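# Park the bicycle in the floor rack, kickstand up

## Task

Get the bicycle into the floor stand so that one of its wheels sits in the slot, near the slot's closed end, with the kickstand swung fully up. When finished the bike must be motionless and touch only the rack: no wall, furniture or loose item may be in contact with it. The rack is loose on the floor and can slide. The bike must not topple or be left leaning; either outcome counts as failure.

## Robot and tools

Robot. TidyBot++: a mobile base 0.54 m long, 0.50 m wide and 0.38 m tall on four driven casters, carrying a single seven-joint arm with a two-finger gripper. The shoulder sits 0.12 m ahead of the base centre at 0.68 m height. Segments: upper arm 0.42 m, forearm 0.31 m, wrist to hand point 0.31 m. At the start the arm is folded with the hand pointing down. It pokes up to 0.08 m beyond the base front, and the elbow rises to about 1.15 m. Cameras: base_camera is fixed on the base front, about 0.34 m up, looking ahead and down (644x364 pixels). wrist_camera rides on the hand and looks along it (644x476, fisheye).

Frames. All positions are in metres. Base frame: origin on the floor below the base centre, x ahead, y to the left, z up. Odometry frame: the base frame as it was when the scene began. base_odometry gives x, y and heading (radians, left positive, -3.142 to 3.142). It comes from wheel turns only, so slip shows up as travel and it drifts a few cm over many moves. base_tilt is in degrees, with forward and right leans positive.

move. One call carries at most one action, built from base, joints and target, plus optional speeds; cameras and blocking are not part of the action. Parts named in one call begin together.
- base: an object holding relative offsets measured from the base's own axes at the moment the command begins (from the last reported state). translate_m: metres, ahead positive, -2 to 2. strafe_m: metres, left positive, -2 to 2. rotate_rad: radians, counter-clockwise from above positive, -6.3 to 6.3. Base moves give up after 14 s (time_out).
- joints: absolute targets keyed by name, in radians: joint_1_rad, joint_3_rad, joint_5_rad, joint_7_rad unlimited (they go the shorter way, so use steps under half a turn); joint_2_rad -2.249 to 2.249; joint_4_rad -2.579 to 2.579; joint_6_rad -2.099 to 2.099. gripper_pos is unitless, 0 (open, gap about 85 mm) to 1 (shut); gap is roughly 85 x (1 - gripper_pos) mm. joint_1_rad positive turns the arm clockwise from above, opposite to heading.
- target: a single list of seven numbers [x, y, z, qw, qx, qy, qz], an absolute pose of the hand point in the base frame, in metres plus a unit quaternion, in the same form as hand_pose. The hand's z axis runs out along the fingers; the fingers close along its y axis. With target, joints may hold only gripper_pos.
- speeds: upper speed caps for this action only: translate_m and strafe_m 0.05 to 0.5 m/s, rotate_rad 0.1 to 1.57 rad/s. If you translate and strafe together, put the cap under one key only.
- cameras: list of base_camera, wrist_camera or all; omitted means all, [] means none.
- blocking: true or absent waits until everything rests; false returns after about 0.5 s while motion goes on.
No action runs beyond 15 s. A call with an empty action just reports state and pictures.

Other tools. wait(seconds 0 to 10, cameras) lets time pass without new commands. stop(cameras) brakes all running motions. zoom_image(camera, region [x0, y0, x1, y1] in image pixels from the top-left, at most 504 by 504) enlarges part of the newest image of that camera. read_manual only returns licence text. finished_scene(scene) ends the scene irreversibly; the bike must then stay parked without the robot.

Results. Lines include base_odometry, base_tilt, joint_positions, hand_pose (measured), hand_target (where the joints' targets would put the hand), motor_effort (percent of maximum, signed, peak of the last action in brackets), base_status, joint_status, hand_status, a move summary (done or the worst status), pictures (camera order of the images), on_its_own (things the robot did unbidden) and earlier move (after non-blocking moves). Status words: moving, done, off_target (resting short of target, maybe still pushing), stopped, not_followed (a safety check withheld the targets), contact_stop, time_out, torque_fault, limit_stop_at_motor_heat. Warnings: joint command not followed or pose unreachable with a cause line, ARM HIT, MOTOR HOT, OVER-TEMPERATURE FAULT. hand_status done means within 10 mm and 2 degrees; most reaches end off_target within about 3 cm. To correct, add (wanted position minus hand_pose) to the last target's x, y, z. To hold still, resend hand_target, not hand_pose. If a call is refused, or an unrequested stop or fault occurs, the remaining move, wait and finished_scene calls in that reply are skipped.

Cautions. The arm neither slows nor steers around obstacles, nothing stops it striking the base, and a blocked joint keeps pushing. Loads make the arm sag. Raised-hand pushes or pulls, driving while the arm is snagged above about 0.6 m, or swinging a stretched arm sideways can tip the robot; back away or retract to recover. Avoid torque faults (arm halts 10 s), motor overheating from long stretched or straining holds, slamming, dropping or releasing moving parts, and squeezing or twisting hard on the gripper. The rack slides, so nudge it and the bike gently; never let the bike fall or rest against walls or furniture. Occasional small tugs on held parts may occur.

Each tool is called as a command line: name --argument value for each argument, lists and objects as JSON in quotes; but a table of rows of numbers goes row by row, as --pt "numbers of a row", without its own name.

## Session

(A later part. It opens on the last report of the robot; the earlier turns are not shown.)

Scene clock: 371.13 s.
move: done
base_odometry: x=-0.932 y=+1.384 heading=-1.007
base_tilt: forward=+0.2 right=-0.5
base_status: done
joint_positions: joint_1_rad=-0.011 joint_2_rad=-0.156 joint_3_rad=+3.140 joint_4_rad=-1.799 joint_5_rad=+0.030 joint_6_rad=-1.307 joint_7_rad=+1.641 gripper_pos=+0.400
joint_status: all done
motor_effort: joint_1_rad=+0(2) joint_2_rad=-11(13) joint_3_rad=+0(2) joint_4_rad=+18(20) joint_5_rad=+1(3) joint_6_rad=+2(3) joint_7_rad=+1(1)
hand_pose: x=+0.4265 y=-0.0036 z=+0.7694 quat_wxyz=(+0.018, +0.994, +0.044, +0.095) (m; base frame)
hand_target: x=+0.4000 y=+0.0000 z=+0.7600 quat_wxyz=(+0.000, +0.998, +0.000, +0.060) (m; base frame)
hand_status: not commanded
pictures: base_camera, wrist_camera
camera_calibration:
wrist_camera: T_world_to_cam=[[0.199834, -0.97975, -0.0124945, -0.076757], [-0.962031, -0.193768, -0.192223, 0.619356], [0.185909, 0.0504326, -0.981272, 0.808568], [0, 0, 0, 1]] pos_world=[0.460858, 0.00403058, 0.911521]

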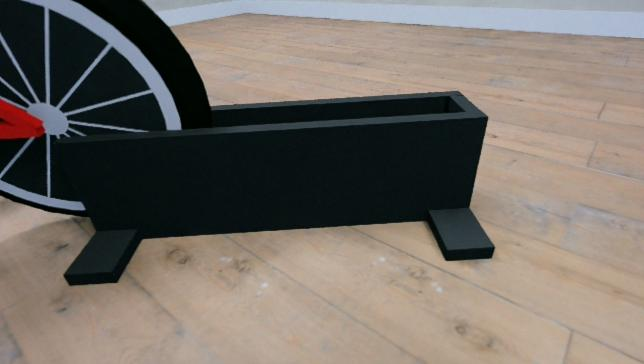

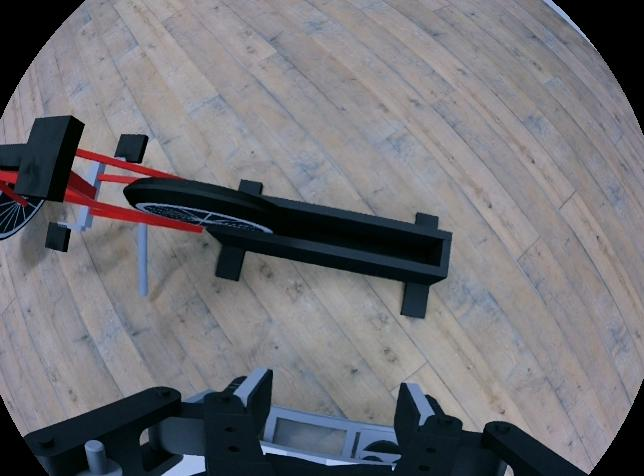

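move --target '[0.65, 0.0, 0.23, 0.0235, 0.700, 0.714, 0.03]'

Scene clock: 374.77 s.
move: off_target
base_odometry: x=-0.932 y=+1.384 heading=-1.007
base_tilt: forward=+0.2 right=-0.5
base_status: not commanded
joint_positions: joint_1_rad=+0.146 joint_2_rad=+1.228 joint_3_rad=+2.919 joint_4_rad=-1.577 joint_5_rad=+0.613 joint_6_rad=-0.418 joint_7_rad=+2.561 gripper_pos=+0.400
joint_status: not commanded
motor_effort: joint_1_rad=+1(1) joint_2_rad=-38(41) joint_3_rad=-4(4) joint_4_rad=+6(19) joint_5_rad=+1(2) joint_6_rad=-1(3) joint_7_rad=+1(1)
hand_pose: x=+0.6190 y=-0.0108 z=+0.2255 quat_wxyz=(+0.008, +0.734, +0.679, -0.011) (m; base frame)
hand_target: x=+0.6500 y=+0.0000 z=+0.2300 quat_wxyz=(+0.023, +0.700, +0.714, +0.030) (m; base frame)
hand_status: off_target (0.033 m and 7.5 deg from the pose sent, 0.584 m and 86.2 deg at the start)
pictures: base_camera, wrist_camera
camera_calibration:
wrist_camera: T_world_to_cam=[[0.996354, 0.0231999, -0.0821009, -0.595589], [0.0246019, -0.999568, 0.0161057, 0.0321159], [-0.0816918, -0.0180668, -0.996494, 0.407819], [0, 0, 0, 1]] pos_world=[0.625942, 0.0532875, 0.356973]

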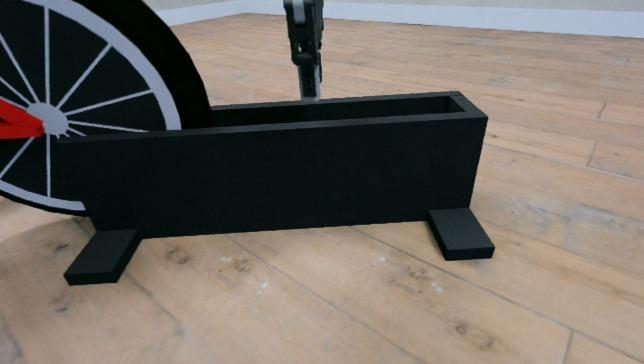

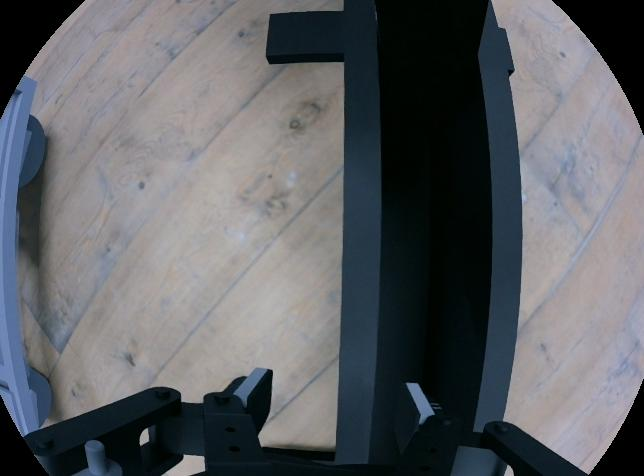

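move --target '[0.665, 0.0, 0.19, 0.0235, 0.682, 0.731, 0.03]' --cameras '[]'

move --target '[0.665, 0.0, 0.12, 0.0235, 0.682, 0.731, 0.03]'

Scene clock: 376.67 s.
move: off_target
base_odometry: x=-0.932 y=+1.384 heading=-1.007
base_tilt: forward=+0.2 right=-0.5
base_status: not commanded
joint_positions: joint_1_rad=+0.147 joint_2_rad=+1.332 joint_3_rad=+2.912 joint_4_rad=-1.464 joint_5_rad=+0.630 joint_6_rad=-0.417 joint_7_rad=+2.620 gripper_pos=+0.400
joint_status: not commanded
motor_effort: joint_1_rad=+0(2) joint_2_rad=-40(42) joint_3_rad=-4(5) joint_4_rad=+6(7) joint_5_rad=+1(1) joint_6_rad=-1(1) joint_7_rad=+1(1)
hand_pose: x=+0.6383 y=-0.0094 z=+0.1851 quat_wxyz=(+0.009, +0.717, +0.697, -0.004) (m; base frame)
hand_target: x=+0.6650 y=+0.0000 z=+0.1900 quat_wxyz=(+0.023, +0.682, +0.731, +0.030) (m; base frame)
hand_status: off_target (0.029 m and 7.0 deg from the pose sent, 0.059 m and 9.8 deg at the start)
pictures: none
No camera images: "cameras" was empty.

Scene clock: 378.03 s.
move: off_target
base_odometry: x=-0.932 y=+1.384 heading=-1.007
base_tilt: forward=+0.2 right=-0.5
base_status: not commanded
joint_positions: joint_1_rad=+0.146 joint_2_rad=+1.493 joint_3_rad=+2.912 joint_4_rad=-1.351 joint_5_rad=+0.647 joint_6_rad=-0.376 joint_7_rad=+2.620 gripper_pos=+0.400
joint_status: not commanded
motor_effort: joint_1_rad=+0(1) joint_2_rad=-40(43) joint_3_rad=-4(5) joint_4_rad=+6(7) joint_5_rad=+0(2) joint_6_rad=+0(1) joint_7_rad=+1(1)
hand_pose: x=+0.6333 y=-0.0027 z=+0.1138 quat_wxyz=(-0.004, +0.720, +0.694, +0.001) (m; base frame)
hand_target: x=+0.6650 y=+0.0000 z=+0.1200 quat_wxyz=(+0.023, +0.682, +0.731, +0.030) (m; base frame)
hand_status: off_target (0.032 m and 7.6 deg from the pose sent, 0.071 m and 7.0 deg at the start)
pictures: base_camera, wrist_camera
camera_calibration:
wrist_camera: T_world_to_cam=[[0.994428, 0.0683287, -0.0802804, -0.618058], [0.0672532, -0.997607, -0.0160283, 0.0183838], [-0.0811835, 0.0105399, -0.996643, 0.297576], [0, 0, 0, 1]] pos_world=[0.637536, 0.0574345, 0.247254]

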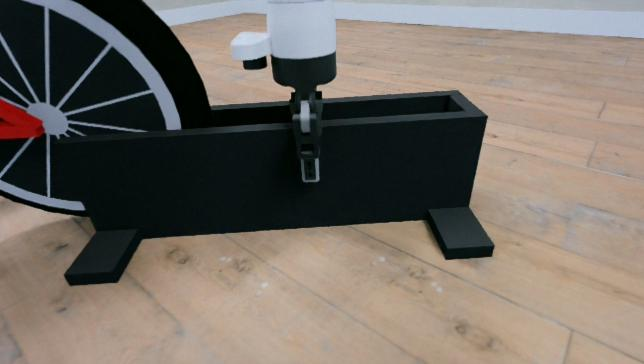

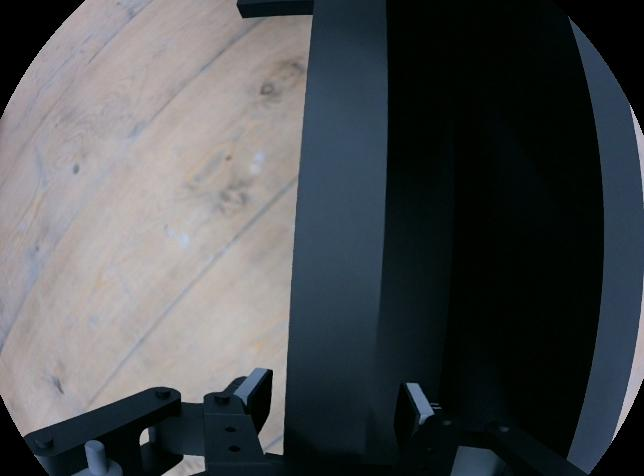

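move --joints '{"gripper_pos": 1.0}' --cameras '[]'

move --target '[0.665, 0.0, 0.135, 0.0235, 0.682, 0.731, 0.03]' --cameras '[]'

move --base '{"strafe_m": -0.3}' --speeds '{"strafe_m": 0.1}'

Scene clock: 379.47 s.
move: off_target
base_odometry: x=-0.932 y=+1.384 heading=-1.007
base_tilt: forward=+0.2 right=-0.5
base_status: not commanded
joint_positions: joint_1_rad=+0.145 joint_2_rad=+1.493 joint_3_rad=+2.912 joint_4_rad=-1.351 joint_5_rad=+0.653 joint_6_rad=-0.376 joint_7_rad=+2.628 gripper_pos=+0.803
joint_status: gripper_pos off_target (ended at +0.803, target +1.000)
motor_effort: joint_1_rad=+1(2) joint_2_rad=-41(43) joint_3_rad=-4(5) joint_4_rad=+8(10) joint_5_rad=+0(2) joint_6_rad=+2(3) joint_7_rad=+0(2)
hand_pose: x=+0.6336 y=-0.0027 z=+0.1137 quat_wxyz=(-0.003, +0.714, +0.700, +0.000) (m; base frame)
hand_target: x=+0.6650 y=+0.0000 z=+0.1200 quat_wxyz=(+0.023, +0.682, +0.731, +0.030) (m; base frame)
hand_status: not commanded
pictures: none
No camera images: "cameras" was empty.

Scene clock: 380.13 s.
move: off_target
base_odometry: x=-0.932 y=+1.384 heading=-1.007
base_tilt: forward=+0.2 right=-0.5
base_status: not commanded
joint_positions: joint_1_rad=+0.145 joint_2_rad=+1.491 joint_3_rad=+2.913 joint_4_rad=-1.353 joint_5_rad=+0.653 joint_6_rad=-0.374 joint_7_rad=+2.628 gripper_pos=+0.803
joint_status: not commanded
motor_effort: joint_1_rad=+0(2) joint_2_rad=-45(45) joint_3_rad=-6(7) joint_4_rad=+6(8) joint_5_rad=+0(1) joint_6_rad=-1(3) joint_7_rad=+0(1)
hand_pose: x=+0.6334 y=-0.0026 z=+0.1142 quat_wxyz=(-0.003, +0.714, +0.700, +0.001) (m; base frame)
hand_target: x=+0.6650 y=+0.0000 z=+0.1350 quat_wxyz=(+0.023, +0.682, +0.731, +0.030) (m; base frame)
hand_status: off_target (0.038 m and 6.8 deg from the pose sent, 0.038 m and 6.9 deg at the start)
pictures: none
No camera images: "cameras" was empty.

Scene clock: 383.80 s.
move: done
base_odometry: x=-1.186 y=+1.223 heading=-1.007
base_tilt: forward=+0.2 right=-0.5
base_status: done
joint_positions: joint_1_rad=+0.162 joint_2_rad=+1.497 joint_3_rad=+2.882 joint_4_rad=-1.353 joint_5_rad=+0.613 joint_6_rad=-0.346 joint_7_rad=+2.628 gripper_pos=+0.804
joint_status: not commanded
motor_effort: joint_1_rad=-3(11) joint_2_rad=-46(50) joint_3_rad=+0(6) joint_4_rad=+4(9) joint_5_rad=+18(20) joint_6_rad=-1(6) joint_7_rad=+17(20)
hand_pose: x=+0.6390 y=+0.0153 z=+0.1147 quat_wxyz=(-0.017, +0.732, +0.681, +0.027) (m; base frame)
hand_target: x=+0.6650 y=+0.0000 z=+0.1350 quat_wxyz=(+0.023, +0.682, +0.731, +0.030) (m; base frame)
hand_status: not commanded
pictures: base_camera, wrist_camera
camera_calibration:
wrist_camera: T_world_to_cam=[[0.997652, 0.0351719, -0.0587688, -0.628889], [0.0310407, -0.997079, -0.0697873, 0.0652335], [-0.0610516, 0.0677992, -0.995829, 0.284895], [0, 0, 0, 1]] pos_world=[0.642781, 0.0678465, 0.251301]

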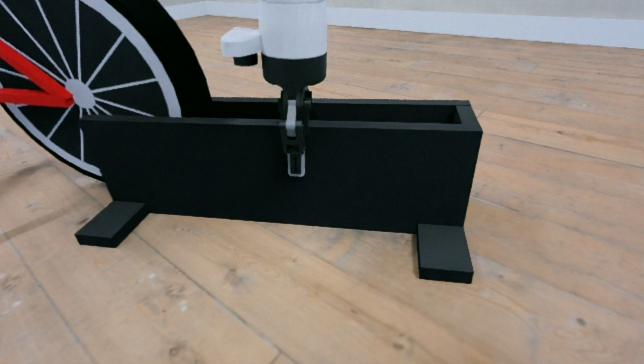

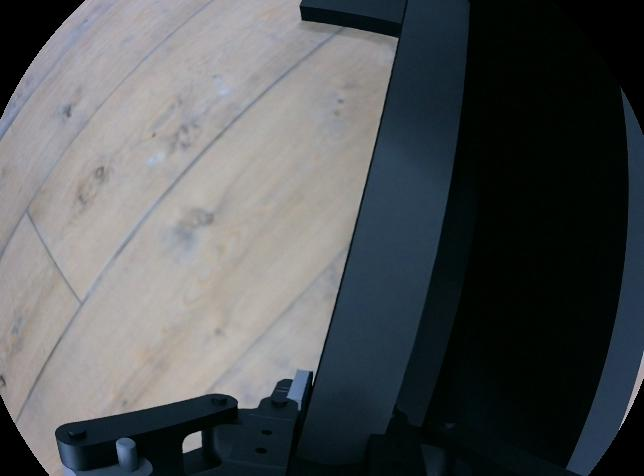

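move --joints '{"gripper_pos": 0.4}' --cameras '[]'

move --target '[0.66, 0.0, 0.27, 0.0235, 0.700, 0.714, 0.03]' --cameras '[]'

move --target '[0.40, 0.0, 0.76, 0, 1, 0, 0.06]' --cameras '[]'

move --base '{"strafe_m": 0.6, "translate_m": -0.15}'

Scene clock: 386.33 s.
move: done
base_odometry: x=-1.185 y=+1.223 heading=-1.007
base_tilt: forward=+0.2 right=-0.5
base_status: not commanded
joint_positions: joint_1_rad=+0.136 joint_2_rad=+1.472 joint_3_rad=+2.897 joint_4_rad=-1.368 joint_5_rad=+0.694 joint_6_rad=-0.346 joint_7_rad=+2.691 gripper_pos=+0.400
joint_status: all done
motor_effort: joint_1_rad=+2(5) joint_2_rad=-42(49) joint_3_rad=-5(5) joint_4_rad=+7(10) joint_5_rad=+1(17) joint_6_rad=+1(3) joint_7_rad=+1(17)
hand_pose: x=+0.6463 y=+0.0119 z=+0.1244 quat_wxyz=(+0.006, +0.673, +0.739, +0.020) (m; base frame)
hand_target: x=+0.6650 y=+0.0000 z=+0.1350 quat_wxyz=(+0.023, +0.682, +0.731, +0.030) (m; base frame)
hand_status: not commanded
pictures: none
No camera images: "cameras" was empty.

Scene clock: 388.03 s.
move: off_target
base_odometry: x=-1.185 y=+1.223 heading=-1.007
base_tilt: forward=+0.2 right=-0.5
base_status: not commanded
joint_positions: joint_1_rad=+0.169 joint_2_rad=+1.161 joint_3_rad=+2.881 joint_4_rad=-1.534 joint_5_rad=+0.641 joint_6_rad=-0.383 joint_7_rad=+2.691 gripper_pos=+0.400
joint_status: not commanded
motor_effort: joint_1_rad=+0(2) joint_2_rad=-39(46) joint_3_rad=-5(5) joint_4_rad=+8(10) joint_5_rad=+1(3) joint_6_rad=+1(2) joint_7_rad=+1(1)
hand_pose: x=+0.6858 y=-0.0052 z=+0.2705 quat_wxyz=(+0.051, +0.685, +0.725, +0.050) (m; base frame)
hand_target: x=+0.6600 y=+0.0000 z=+0.2700 quat_wxyz=(+0.024, +0.700, +0.714, +0.030) (m; base frame)
hand_status: off_target (0.026 m and 4.5 deg from the pose sent, 0.147 m and 4.8 deg at the start)
pictures: none
No camera images: "cameras" was empty.

Scene clock: 390.93 s.
move: off_target
base_odometry: x=-1.185 y=+1.223 heading=-1.007
base_tilt: forward=+0.2 right=-0.5
base_status: not commanded
joint_positions: joint_1_rad=+0.003 joint_2_rad=-0.156 joint_3_rad=+3.131 joint_4_rad=-1.798 joint_5_rad=+0.043 joint_6_rad=-1.304 joint_7_rad=+1.643 gripper_pos=+0.400
joint_status: not commanded
motor_effort: joint_1_rad=+1(2) joint_2_rad=-11(43) joint_3_rad=+0(5) joint_4_rad=+18(20) joint_5_rad=+0(2) joint_6_rad=+2(3) joint_7_rad=+1(1)
hand_pose: x=+0.4277 y=-0.0090 z=+0.7701 quat_wxyz=(+0.025, +0.994, +0.044, +0.097) (m; base frame)
hand_target: x=+0.4000 y=+0.0000 z=+0.7600 quat_wxyz=(+0.000, +0.998, +0.000, +0.060) (m; base frame)
hand_status: off_target (0.031 m and 7.2 deg from the pose sent, 0.567 m and 93.3 deg at the start)
pictures: none
No camera images: "cameras" was empty.

Scene clock: 393.23 s.
move: done
base_odometry: x=-0.759 y=+1.671 heading=-1.007
base_tilt: forward=+0.2 right=-0.5
base_status: done
joint_positions: joint_1_rad=-0.007 joint_2_rad=-0.158 joint_3_rad=+3.142 joint_4_rad=-1.800 joint_5_rad=+0.033 joint_6_rad=-1.307 joint_7_rad=+1.642 gripper_pos=+0.400
joint_status: not commanded
motor_effort: joint_1_rad=+0(2) joint_2_rad=-11(13) joint_3_rad=+0(2) joint_4_rad=+18(20) joint_5_rad=+0(2) joint_6_rad=+1(2) joint_7_rad=+1(1)
hand_pose: x=+0.4261 y=-0.0066 z=+0.7696 quat_wxyz=(+0.019, +0.994, +0.041, +0.095) (m; base frame)
hand_target: x=+0.4000 y=+0.0000 z=+0.7600 quat_wxyz=(+0.000, +0.998, +0.000, +0.060) (m; base frame)
hand_status: not commanded
pictures: base_camera, wrist_camera
camera_calibration:
wrist_camera: T_world_to_cam=[[0.193743, -0.981005, -0.00960583, -0.079303], [-0.963184, -0.188345, -0.191839, 0.618622], [0.186386, 0.0464196, -0.981379, 0.808853], [0, 0, 0, 1]] pos_world=[0.460453, 0.00117111, 0.911706]

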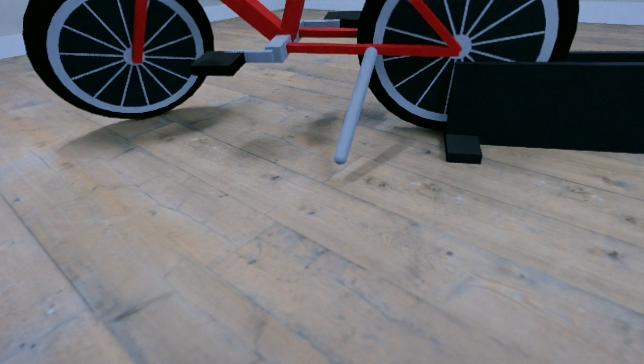

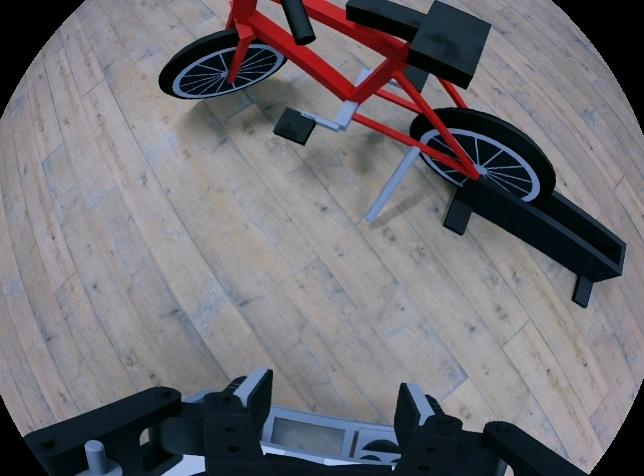

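move --base '{"strafe_m": -0.031, "translate_m": 0.235, "rotate_rad": -0.244}' --joints '{"gripper_pos": 0.0}'

Scene clock: 396.83 s.
move: done
base_odometry: x=-0.659 y=+1.455 heading=-1.251
base_tilt: forward=+0.2 right=-0.5
base_status: done
joint_positions: joint_1_rad=-0.007 joint_2_rad=-0.157 joint_3_rad=+3.145 joint_4_rad=-1.801 joint_5_rad=+0.033 joint_6_rad=-1.310 joint_7_rad=+1.641 gripper_pos=+0.000
joint_status: all done
motor_effort: joint_1_rad=+1(2) joint_2_rad=-11(14) joint_3_rad=+0(2) joint_4_rad=+18(20) joint_5_rad=+1(2) joint_6_rad=+1(4) joint_7_rad=+1(1)
hand_pose: x=+0.4250 y=-0.0074 z=+0.7687 quat_wxyz=(+0.019, +0.995, +0.040, +0.093) (m; base frame)
hand_target: x=+0.4000 y=+0.0000 z=+0.7600 quat_wxyz=(+0.000, +0.998, +0.000, +0.060) (m; base frame)
hand_status: not commanded
pictures: base_camera, wrist_camera
camera_calibration:
wrist_camera: T_world_to_cam=[[0.190663, -0.981588, -0.011515, -0.0770229], [-0.964604, -0.185161, -0.187763, 0.614699], [0.182173, 0.0469068, -0.982147, 0.810682], [0, 0, 0, 1]] pos_world=[0.459942, 0.000187406, 0.91074]

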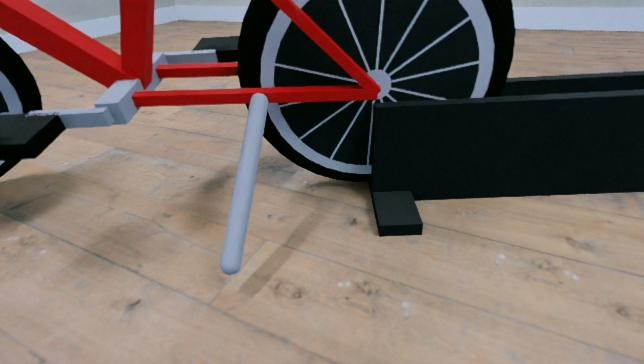

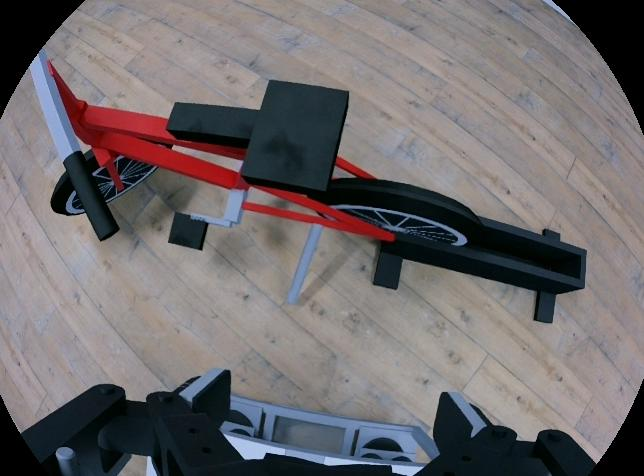

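move --base '{"strafe_m": -0.03, "translate_m": 0.05}' --target '[0.64, 0.23, 0.58, 0.07, 0.700, 0.706, 0.06]'

Scene clock: 400.30 s.
move: off_target
base_odometry: x=-0.672 y=+1.398 heading=-1.251
base_tilt: forward=+0.2 right=-0.5
base_status: done
joint_positions: joint_1_rad=-0.294 joint_2_rad=+0.625 joint_3_rad=+2.890 joint_4_rad=-1.445 joint_5_rad=+0.278 joint_6_rad=-1.030 joint_7_rad=+2.403 gripper_pos=+0.000
joint_status: not commanded
motor_effort: joint_1_rad=+0(2) joint_2_rad=-34(36) joint_3_rad=-3(3) joint_4_rad=+16(19) joint_5_rad=+1(2) joint_6_rad=+0(2) joint_7_rad=+1(1)
hand_pose: x=+0.6189 y=+0.2094 z=+0.5711 quat_wxyz=(+0.053, +0.743, +0.667, +0.025) (m; base frame)
hand_target: x=+0.6400 y=+0.2299 z=+0.5800 quat_wxyz=(+0.070, +0.701, +0.707, +0.060) (m; base frame)
hand_status: off_target (0.031 m and 8.0 deg from the pose sent, 0.372 m and 85.8 deg at the start)
pictures: base_camera, wrist_camera
camera_calibration:
wrist_camera: T_world_to_cam=[[0.999526, -0.0044457, 0.0304507, -0.632708], [-0.00552891, -0.999351, 0.0355815, 0.254163], [0.0302727, -0.035733, -0.998903, 0.691941], [0, 0, 0, 1]] pos_world=[0.612867, 0.27591, 0.701405]

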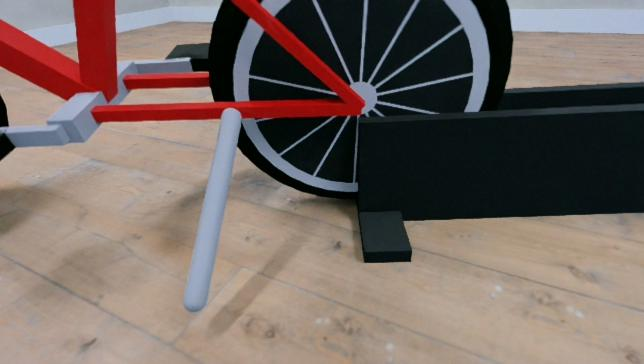

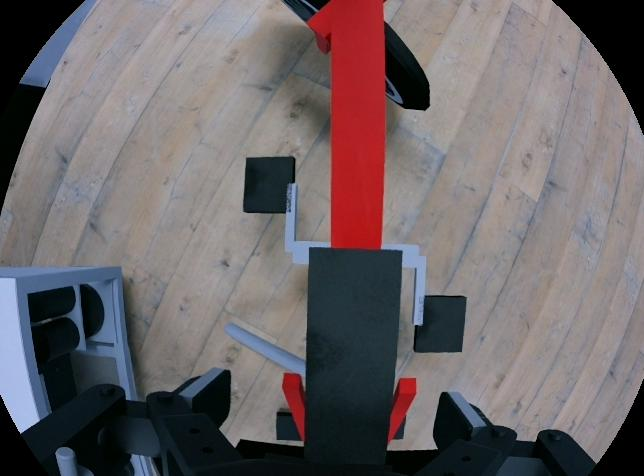

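move --target '[0.645, 0.238, 0.495, 0.04, 0.688, 0.724, 0.035]'

Scene clock: 403.00 s.
move: off_target
base_odometry: x=-0.672 y=+1.398 heading=-1.251
base_tilt: forward=+0.2 right=-0.5
base_status: not commanded
joint_positions: joint_1_rad=-0.294 joint_2_rad=+0.779 joint_3_rad=+2.880 joint_4_rad=-1.421 joint_5_rad=+0.287 joint_6_rad=-0.950 joint_7_rad=+2.442 gripper_pos=+0.000
joint_status: not commanded
motor_effort: joint_1_rad=+1(1) joint_2_rad=-35(40) joint_3_rad=-3(3) joint_4_rad=+13(16) joint_5_rad=+2(2) joint_6_rad=-1(1) joint_7_rad=+1(1)
hand_pose: x=+0.6266 y=+0.2243 z=+0.4949 quat_wxyz=(+0.028, +0.725, +0.688, +0.006) (m; base frame)
hand_target: x=+0.6450 y=+0.2380 z=+0.4950 quat_wxyz=(+0.040, +0.688, +0.724, +0.035) (m; base frame)
hand_status: off_target (0.023 m and 7.0 deg from the pose sent, 0.085 m and 9.3 deg at the start)
pictures: base_camera, wrist_camera
camera_calibration:
wrist_camera: T_world_to_cam=[[0.998314, 0.0488405, -0.0313589, -0.618644], [0.0496222, -0.998464, 0.0246531, 0.242475], [-0.0301067, -0.0261677, -0.999204, 0.651937], [0, 0, 0, 1]] pos_world=[0.625196, 0.289377, 0.62604]

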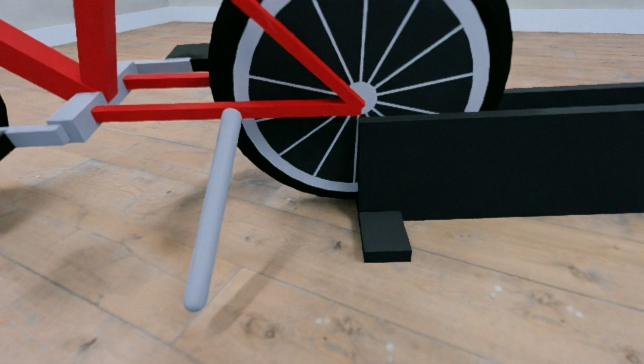

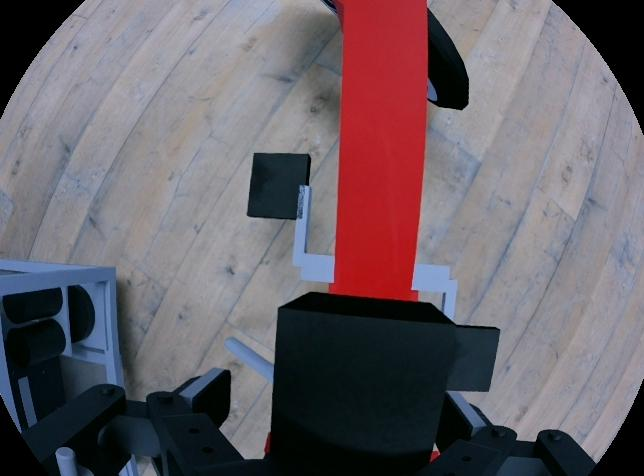

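move --target '[0.653, 0.238, 0.490, 0.04, 0.680, 0.731, 0.035]' --joints '{"gripper_pos": 0.3}' --cameras '[]'

move --joints '{"gripper_pos": 1.0}'

Scene clock: 404.77 s.
move: off_target
base_odometry: x=-0.672 y=+1.398 heading=-1.251
base_tilt: forward=+0.2 right=-0.5
base_status: not commanded
joint_positions: joint_1_rad=-0.294 joint_2_rad=+0.789 joint_3_rad=+2.879 joint_4_rad=-1.398 joint_5_rad=+0.288 joint_6_rad=-0.950 joint_7_rad=+2.474 gripper_pos=+0.300
joint_status: all done
motor_effort: joint_1_rad=+1(1) joint_2_rad=-35(36) joint_3_rad=-3(4) joint_4_rad=+14(16) joint_5_rad=+1(2) joint_6_rad=+2(2) joint_7_rad=+1(1)
hand_pose: x=+0.6351 y=+0.2285 z=+0.4956 quat_wxyz=(+0.029, +0.715, +0.698, +0.012) (m; base frame)
hand_target: x=+0.6530 y=+0.2380 z=+0.4900 quat_wxyz=(+0.040, +0.680, +0.731, +0.035) (m; base frame)
hand_status: off_target (0.021 m and 6.2 deg from the pose sent, 0.030 m and 8.0 deg at the start)
pictures: none
No camera images: "cameras" was empty.

Scene clock: 405.70 s.
move: off_target
base_odometry: x=-0.672 y=+1.399 heading=-1.251
base_tilt: forward=+0.2 right=-0.5
base_status: not commanded
joint_positions: joint_1_rad=-0.292 joint_2_rad=+0.788 joint_3_rad=+2.876 joint_4_rad=-1.398 joint_5_rad=+0.286 joint_6_rad=-0.950 joint_7_rad=+2.474 gripper_pos=+0.378
joint_status: gripper_pos off_target (ended at +0.378, target +1.000)
motor_effort: joint_1_rad=-1(2) joint_2_rad=-34(36) joint_3_rad=-2(3) joint_4_rad=+16(17) joint_5_rad=+5(8) joint_6_rad=+5(5) joint_7_rad=+5(8)
hand_pose: x=+0.6350 y=+0.2291 z=+0.4964 quat_wxyz=(+0.027, +0.716, +0.698, +0.013) (m; base frame)
hand_target: x=+0.6530 y=+0.2380 z=+0.4900 quat_wxyz=(+0.040, +0.680, +0.731, +0.035) (m; base frame)
hand_status: not commanded
pictures: base_camera, wrist_camera
camera_calibration:
wrist_camera: T_world_to_cam=[[0.996788, 0.0772766, -0.0210141, -0.637877], [0.0776043, -0.996868, 0.0152494, 0.233334], [-0.0197699, -0.0168312, -0.999663, 0.645381], [0, 0, 0, 1]] pos_world=[0.630479, 0.292758, 0.628201]

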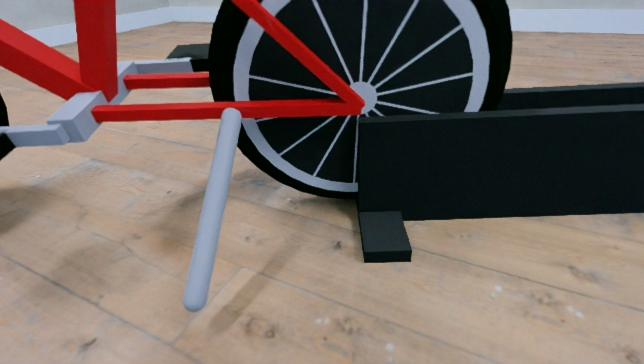

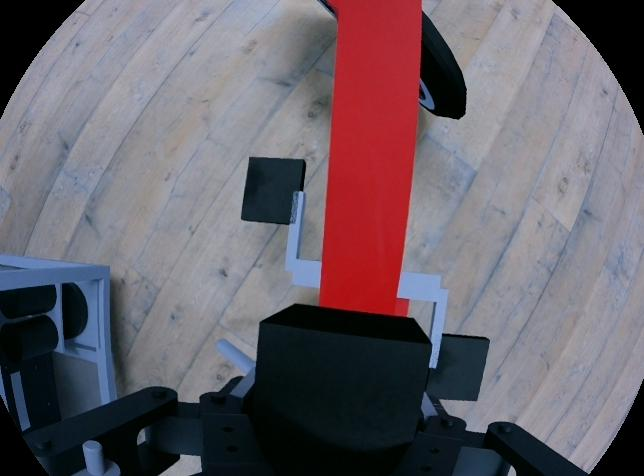

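move --base '{"strafe_m": -0.10}' --speeds '{"strafe_m": 0.08}' --cameras '["base_camera"]'

Scene clock: 408.30 s.
move: done
base_odometry: x=-0.766 y=+1.367 heading=-1.251
base_tilt: forward=+0.2 right=-0.5
base_status: done
joint_positions: joint_1_rad=-0.304 joint_2_rad=+0.799 joint_3_rad=+2.836 joint_4_rad=-1.348 joint_5_rad=+0.273 joint_6_rad=-0.864 joint_7_rad=+2.480 gripper_pos=+0.519
joint_status: not commanded
on_its_own: gripper_pos moved +0.141 toward your old target +1.000
motor_effort: joint_1_rad=+3(8) joint_2_rad=-36(45) joint_3_rad=+0(5) joint_4_rad=+6(16) joint_5_rad=+11(18) joint_6_rad=-7(13) joint_7_rad=+11(15)
hand_pose: x=+0.6624 y=+0.2823 z=+0.5099 quat_wxyz=(+0.018, +0.704, +0.705, +0.083) (m; base frame)
hand_target: x=+0.6530 y=+0.2380 z=+0.4900 quat_wxyz=(+0.040, +0.680, +0.731, +0.035) (m; base frame)
hand_status: not commanded
pictures: base_camera

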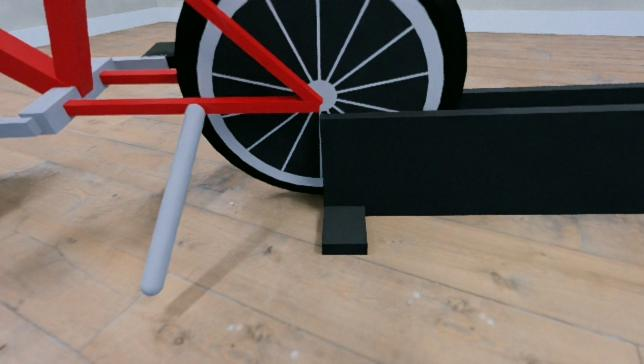

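zoom_image --camera "base_camera" --region '[280, 60, 380, 140]'

Scaled by 5.040.

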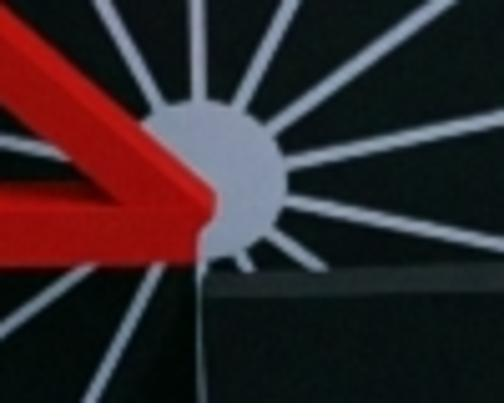

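move --base '{"strafe_m": 0.14}' --speeds '{"strafe_m": 0.08}'

zoom_image --camera "base_camera" --region '[240, 60, 540, 280]'

Scene clock: 419.53 s.
move: done
base_odometry: x=-0.634 y=+1.411 heading=-1.251
base_tilt: forward=+0.2 right=-0.5
base_status: done
joint_positions: joint_1_rad=-0.286 joint_2_rad=+0.766 joint_3_rad=+2.858 joint_4_rad=-1.390 joint_5_rad=+0.321 joint_6_rad=-0.929 joint_7_rad=+2.530 gripper_pos=+0.550
joint_status: not commanded
on_its_own: gripper_pos moved +0.031 toward your old target +1.000
motor_effort: joint_1_rad=+0(7) joint_2_rad=-27(37) joint_3_rad=-2(8) joint_4_rad=+21(22) joint_5_rad=-2(12) joint_6_rad=+13(14) joint_7_rad=-6(11)
hand_pose: x=+0.6507 y=+0.2348 z=+0.5132 quat_wxyz=(+0.045, +0.686, +0.725, +0.038) (m; base frame)
hand_target: x=+0.6530 y=+0.2380 z=+0.4900 quat_wxyz=(+0.040, +0.680, +0.731, +0.035) (m; base frame)
hand_status: not commanded
pictures: base_camera, wrist_camera
camera_calibration:
wrist_camera: T_world_to_cam=[[0.986768, 0.157859, 0.0370078, -0.695733], [0.15739, -0.987418, 0.0152804, 0.183439], [0.0389544, -0.00925357, -0.999198, 0.622317], [0, 0, 0, 1]] pos_world=[0.633414, 0.296718, 0.644763]

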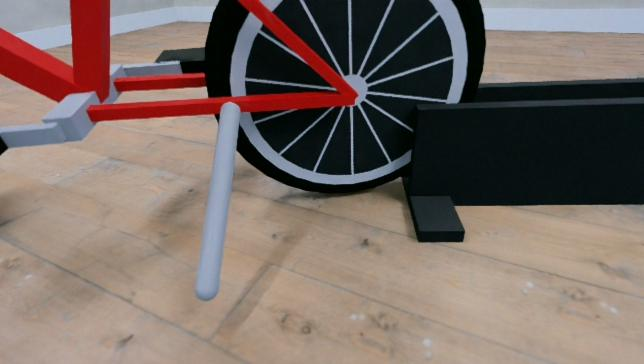

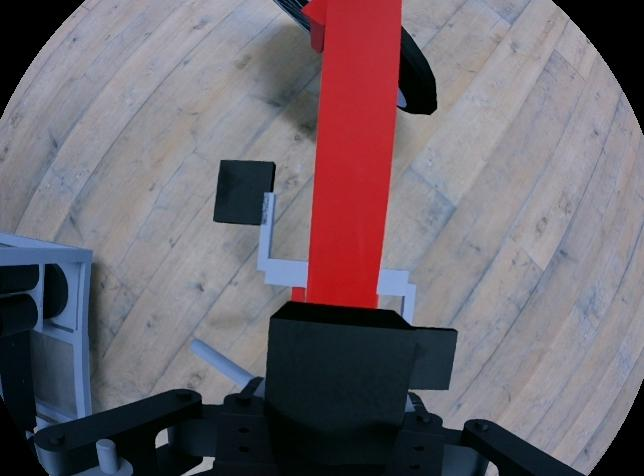

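Scaled by 1.680.

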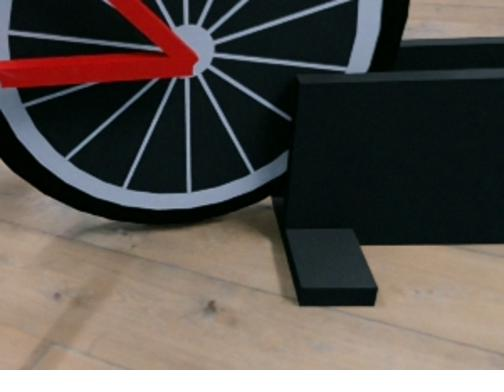

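move --target '[0.61, 0.238, 0.490, 0.06, 0.672, 0.737, 0.055]' --cameras '["base_camera"]'

move --target '[0.575, 0.235, 0.480, 0.08, 0.672, 0.737, 0.065]'

Scene clock: 438.97 s.
move: off_target
base_odometry: x=-0.634 y=+1.411 heading=-1.252
base_tilt: forward=+0.2 right=-0.5
base_status: not commanded
joint_positions: joint_1_rad=-0.299 joint_2_rad=+0.685 joint_3_rad=+2.858 joint_4_rad=-1.580 joint_5_rad=+0.351 joint_6_rad=-0.802 joint_7_rad=+2.462 gripper_pos=+0.557
joint_status: not commanded
motor_effort: joint_1_rad=-2(3) joint_2_rad=-26(29) joint_3_rad=-3(5) joint_4_rad=+14(20) joint_5_rad=+4(5) joint_6_rad=+4(12) joint_7_rad=+5(6)
hand_pose: x=+0.6104 y=+0.2301 z=+0.5088 quat_wxyz=(+0.053, +0.682, +0.728, +0.048) (m; base frame)
hand_target: x=+0.6100 y=+0.2380 z=+0.4900 quat_wxyz=(+0.060, +0.672, +0.736, +0.055) (m; base frame)
hand_status: off_target (0.020 m and 2.0 deg from the pose sent, 0.047 m and 3.4 deg at the start)
pictures: base_camera

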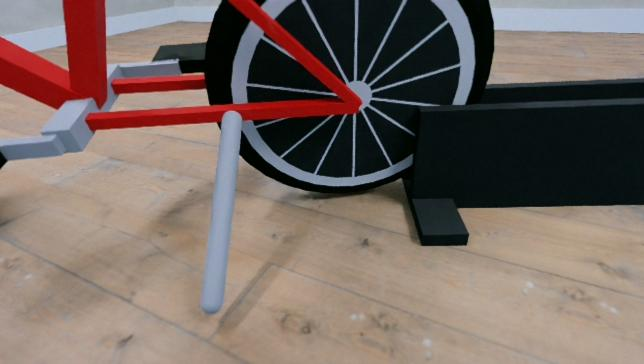

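Scene clock: 440.07 s.
move: off_target
base_odometry: x=-0.634 y=+1.411 heading=-1.252
base_tilt: forward=+0.2 right=-0.5
base_status: not commanded
joint_positions: joint_1_rad=-0.346 joint_2_rad=+0.625 joint_3_rad=+2.865 joint_4_rad=-1.736 joint_5_rad=+0.436 joint_6_rad=-0.674 joint_7_rad=+2.332 gripper_pos=+0.557
joint_status: not commanded
motor_effort: joint_1_rad=-2(3) joint_2_rad=-23(26) joint_3_rad=-3(4) joint_4_rad=+11(13) joint_5_rad=+4(5) joint_6_rad=+2(4) joint_7_rad=+4(5)
hand_pose: x=+0.5795 y=+0.2344 z=+0.5034 quat_wxyz=(+0.073, +0.676, +0.730, +0.067) (m; base frame)
hand_target: x=+0.5750 y=+0.2350 z=+0.4800 quat_wxyz=(+0.080, +0.670, +0.735, +0.065) (m; base frame)
hand_status: off_target (0.024 m and 1.2 deg from the pose sent, 0.046 m and 4.0 deg at the start)
pictures: base_camera, wrist_camera
camera_calibration:
wrist_camera: T_world_to_cam=[[0.976796, 0.178339, 0.118591, -0.665206], [0.176351, -0.983953, 0.0271411, 0.176573], [0.121528, -0.00559769, -0.992572, 0.563262], [0, 0, 0, 1]] pos_world=[0.55018, 0.295525, 0.633173]

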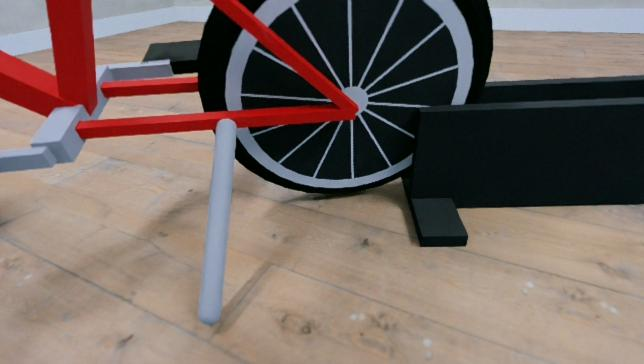

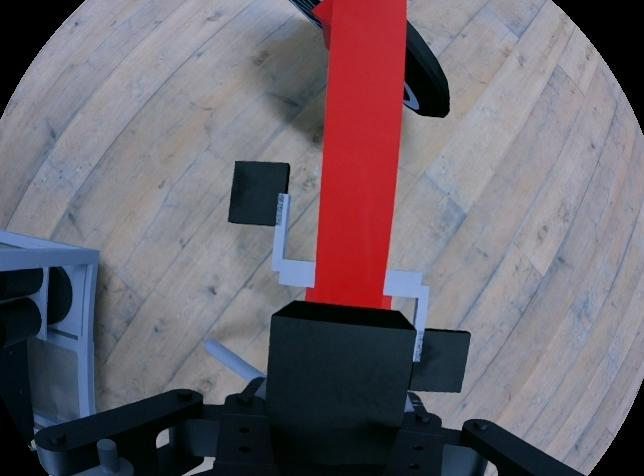

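move --target '[0.555, 0.235, 0.480, 0.09, 0.672, 0.735, 0.075]' --cameras '[]'

move --joints '{"gripper_pos": 0.2}'

Scene clock: 441.53 s.
move: off_target
base_odometry: x=-0.634 y=+1.411 heading=-1.251
base_tilt: forward=+0.2 right=-0.6
base_status: not commanded
joint_positions: joint_1_rad=-0.403 joint_2_rad=+0.594 joint_3_rad=+2.888 joint_4_rad=-1.822 joint_5_rad=+0.493 joint_6_rad=-0.602 joint_7_rad=+2.240 gripper_pos=+0.558
joint_status: not commanded
motor_effort: joint_1_rad=-1(3) joint_2_rad=-23(24) joint_3_rad=-3(4) joint_4_rad=+11(11) joint_5_rad=+3(5) joint_6_rad=+0(2) joint_7_rad=+4(4)
hand_pose: x=+0.5588 y=+0.2409 z=+0.4996 quat_wxyz=(+0.086, +0.670, +0.733, +0.078) (m; base frame)
hand_target: x=+0.5550 y=+0.2350 z=+0.4800 quat_wxyz=(+0.090, +0.670, +0.733, +0.075) (m; base frame)
hand_status: off_target (0.021 m and 0.6 deg from the pose sent, 0.034 m and 2.2 deg at the start)
pictures: none
No camera images: "cameras" was empty.

Scene clock: 442.60 s.
move: done
base_odometry: x=-0.634 y=+1.411 heading=-1.251
base_tilt: forward=+0.2 right=-0.5
base_status: not commanded
joint_positions: joint_1_rad=-0.406 joint_2_rad=+0.619 joint_3_rad=+2.890 joint_4_rad=-1.830 joint_5_rad=+0.510 joint_6_rad=-0.599 joint_7_rad=+2.240 gripper_pos=+0.200
joint_status: all done
motor_effort: joint_1_rad=-1(1) joint_2_rad=-30(31) joint_3_rad=-3(3) joint_4_rad=+11(13) joint_5_rad=+1(4) joint_6_rad=+0(2) joint_7_rad=+1(4)
hand_pose: x=+0.5532 y=+0.2365 z=+0.4857 quat_wxyz=(+0.085, +0.664, +0.740, +0.064) (m; base frame)
hand_target: x=+0.5550 y=+0.2350 z=+0.4800 quat_wxyz=(+0.090, +0.670, +0.733, +0.075) (m; base frame)
hand_status: not commanded
pictures: base_camera, wrist_camera
camera_calibration:
wrist_camera: T_world_to_cam=[[0.969348, 0.210312, 0.127018, -0.645325], [0.205261, -0.977337, 0.0517755, 0.154259], [0.135028, -0.0241166, -0.990548, 0.544896], [0, 0, 0, 1]] pos_world=[0.520305, 0.299624, 0.613727]

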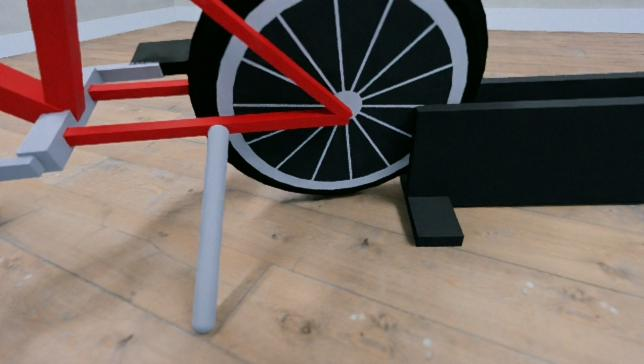

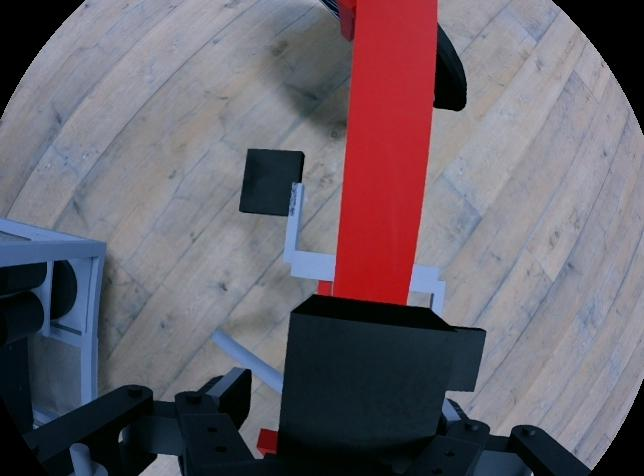

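move --target '[0.555, 0.235, 0.60, 0.09, 0.672, 0.735, 0.075]' --joints '{"gripper_pos": 0.0}' --cameras '[]'

move --target '[0.45, 0.18, 0.62, 0.09, 0.695, 0.712, 0.075]' --base '{"translate_m": 0.12}' --speeds '{"translate_m": 0.1}'

Scene clock: 446.50 s.
move: off_target
base_odometry: x=-0.634 y=+1.411 heading=-1.251
base_tilt: forward=+0.2 right=-0.6
base_status: not commanded
joint_positions: joint_1_rad=-0.363 joint_2_rad=+0.436 joint_3_rad=+2.844 joint_4_rad=-1.713 joint_5_rad=+0.408 joint_6_rad=-0.811 joint_7_rad=+2.318 gripper_pos=+0.000
joint_status: all done
motor_effort: joint_1_rad=+0(1) joint_2_rad=-29(34) joint_3_rad=-2(3) joint_4_rad=+16(17) joint_5_rad=+2(3) joint_6_rad=+1(2) joint_7_rad=+1(1)
hand_pose: x=+0.5727 y=+0.2364 z=+0.6005 quat_wxyz=(+0.105, +0.682, +0.717, +0.099) (m; base frame)
hand_target: x=+0.5550 y=+0.2350 z=+0.6000 quat_wxyz=(+0.090, +0.670, +0.733, +0.075) (m; base frame)
hand_status: off_target (0.018 m and 4.0 deg from the pose sent, 0.114 m and 1.7 deg at the start)
pictures: none
No camera images: "cameras" was empty.

Scene clock: 448.23 s.
move: off_target
base_odometry: x=-0.596 y=+1.297 heading=-1.251
base_tilt: forward=+0.2 right=-0.5
base_status: done
joint_positions: joint_1_rad=-0.324 joint_2_rad=+0.168 joint_3_rad=+2.818 joint_4_rad=-1.993 joint_5_rad=+0.327 joint_6_rad=-0.812 joint_7_rad=+2.318 gripper_pos=+0.000
joint_status: not commanded
motor_effort: joint_1_rad=+0(2) joint_2_rad=-19(29) joint_3_rad=-1(3) joint_4_rad=+16(18) joint_5_rad=+2(3) joint_6_rad=+2(3) joint_7_rad=+1(1)
hand_pose: x=+0.4694 y=+0.1783 z=+0.6251 quat_wxyz=(+0.106, +0.694, +0.707, +0.085) (m; base frame)
hand_target: x=+0.4500 y=+0.1800 z=+0.6200 quat_wxyz=(+0.090, +0.694, +0.711, +0.075) (m; base frame)
hand_status: off_target (0.020 m and 2.2 deg from the pose sent, 0.136 m and 3.6 deg at the start)
pictures: base_camera, wrist_camera
camera_calibration:
wrist_camera: T_world_to_cam=[[0.974397, 0.124229, 0.187396, -0.594268], [0.116842, -0.991891, 0.0500024, 0.152585], [0.192088, -0.0268264, -0.981011, 0.660566], [0, 0, 0, 1]] pos_world=[0.434338, 0.242894, 0.751757]

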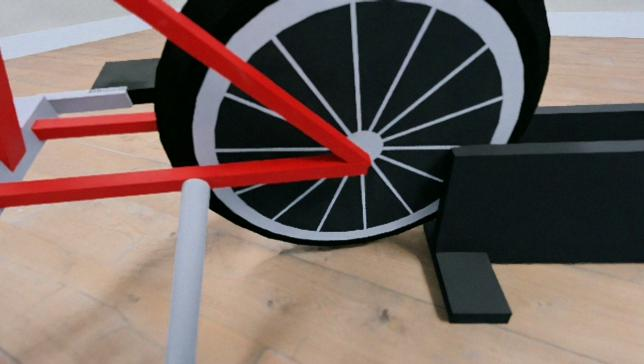

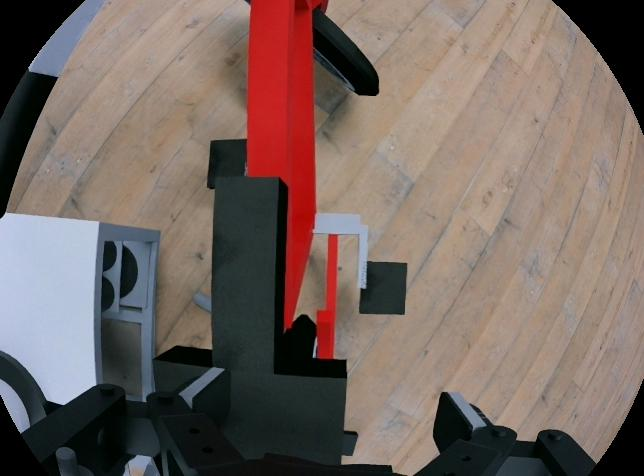

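move --target '[0.445, 0.195, 0.545, 0.095, 0.660, 0.741, 0.080]'

Scene clock: 450.60 s.
move: off_target
base_odometry: x=-0.596 y=+1.297 heading=-1.251
base_tilt: forward=+0.2 right=-0.5
base_status: not commanded
joint_positions: joint_1_rad=-0.387 joint_2_rad=+0.301 joint_3_rad=+2.818 joint_4_rad=-2.134 joint_5_rad=+0.458 joint_6_rad=-0.629 joint_7_rad=+2.218 gripper_pos=+0.000
joint_status: not commanded
motor_effort: joint_1_rad=+0(2) joint_2_rad=-20(23) joint_3_rad=-1(2) joint_4_rad=+13(16) joint_5_rad=+2(3) joint_6_rad=+0(2) joint_7_rad=+1(1)
hand_pose: x=+0.4419 y=+0.1835 z=+0.5460 quat_wxyz=(+0.094, +0.657, +0.746, +0.056) (m; base frame)
hand_target: x=+0.4450 y=+0.1950 z=+0.5450 quat_wxyz=(+0.095, +0.660, +0.741, +0.080) (m; base frame)
hand_status: off_target (0.012 m and 2.9 deg from the pose sent, 0.085 m and 5.6 deg at the start)
pictures: base_camera, wrist_camera
camera_calibration:
wrist_camera: T_world_to_cam=[[0.965618, 0.228823, 0.123378, -0.533692], [0.22025, -0.972212, 0.0793295, 0.099569], [0.138102, -0.049428, -0.989184, 0.620882], [0, 0, 0, 1]] pos_world=[0.407667, 0.249612, 0.672114]

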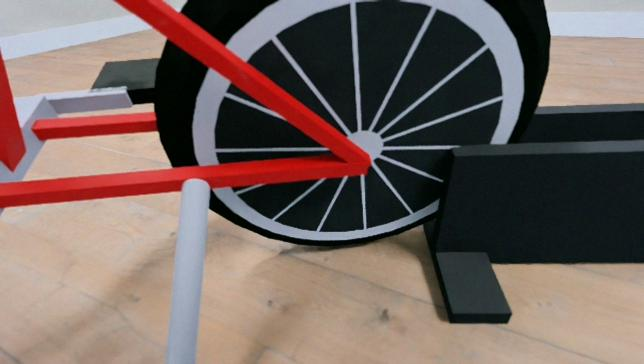

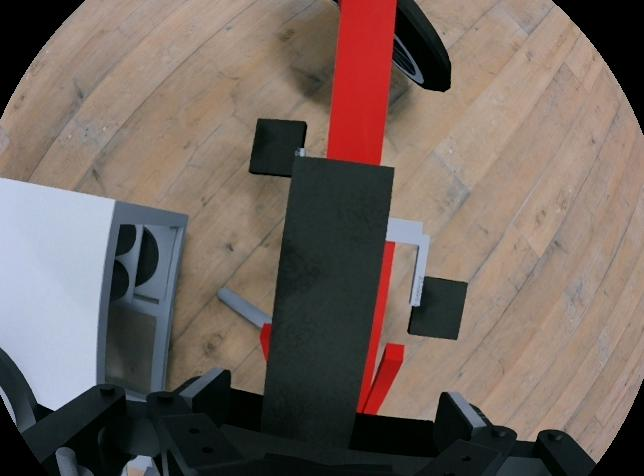

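move --target '[0.450, 0.213, 0.495, 0.095, 0.660, 0.741, 0.080]' --joints '{"gripper_pos": 0.25}'

Scene clock: 453.50 s.
move: off_target
base_odometry: x=-0.596 y=+1.297 heading=-1.251
base_tilt: forward=+0.2 right=-0.5
base_status: not commanded
joint_positions: joint_1_rad=-0.524 joint_2_rad=+0.432 joint_3_rad=+2.907 joint_4_rad=-2.151 joint_5_rad=+0.605 joint_6_rad=-0.493 joint_7_rad=+2.033 gripper_pos=+0.250
joint_status: all done
motor_effort: joint_1_rad=+1(1) joint_2_rad=-24(25) joint_3_rad=-1(2) joint_4_rad=+11(13) joint_5_rad=+2(3) joint_6_rad=+1(2) joint_7_rad=+1(1)
hand_pose: x=+0.4471 y=+0.2110 z=+0.4986 quat_wxyz=(+0.097, +0.649, +0.752, +0.063) (m; base frame)
hand_target: x=+0.4500 y=+0.2130 z=+0.4950 quat_wxyz=(+0.095, +0.660, +0.741, +0.080) (m; base frame)
hand_status: off_target (0.005 m and 2.7 deg from the pose sent, 0.059 m and 2.9 deg at the start)
pictures: base_camera, wrist_camera
camera_calibration:
wrist_camera: T_world_to_cam=[[0.958646, 0.249655, 0.13664, -0.547031], [0.24103, -0.967485, 0.0766649, 0.11997], [0.151336, -0.0405603, -0.98765, 0.566087], [0, 0, 0, 1]] pos_world=[0.409823, 0.275599, 0.624644]

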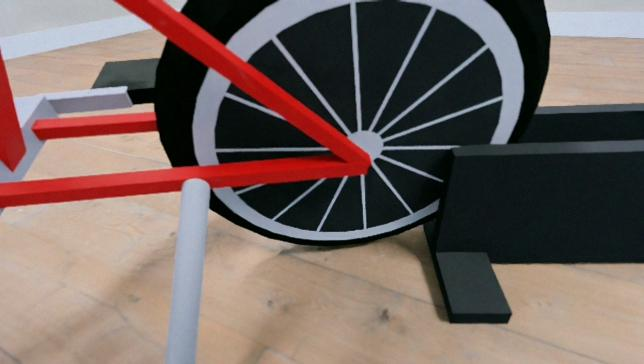

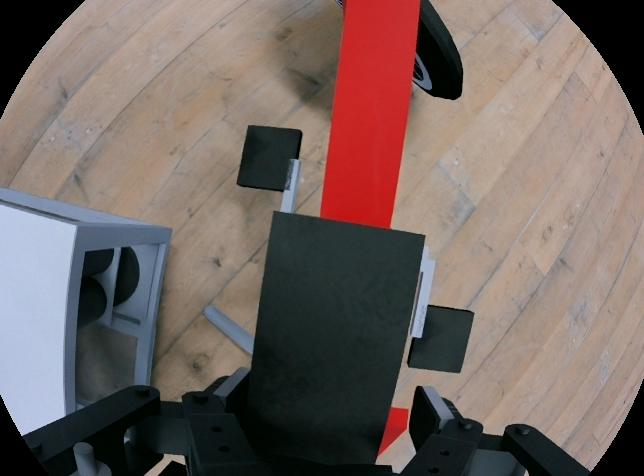

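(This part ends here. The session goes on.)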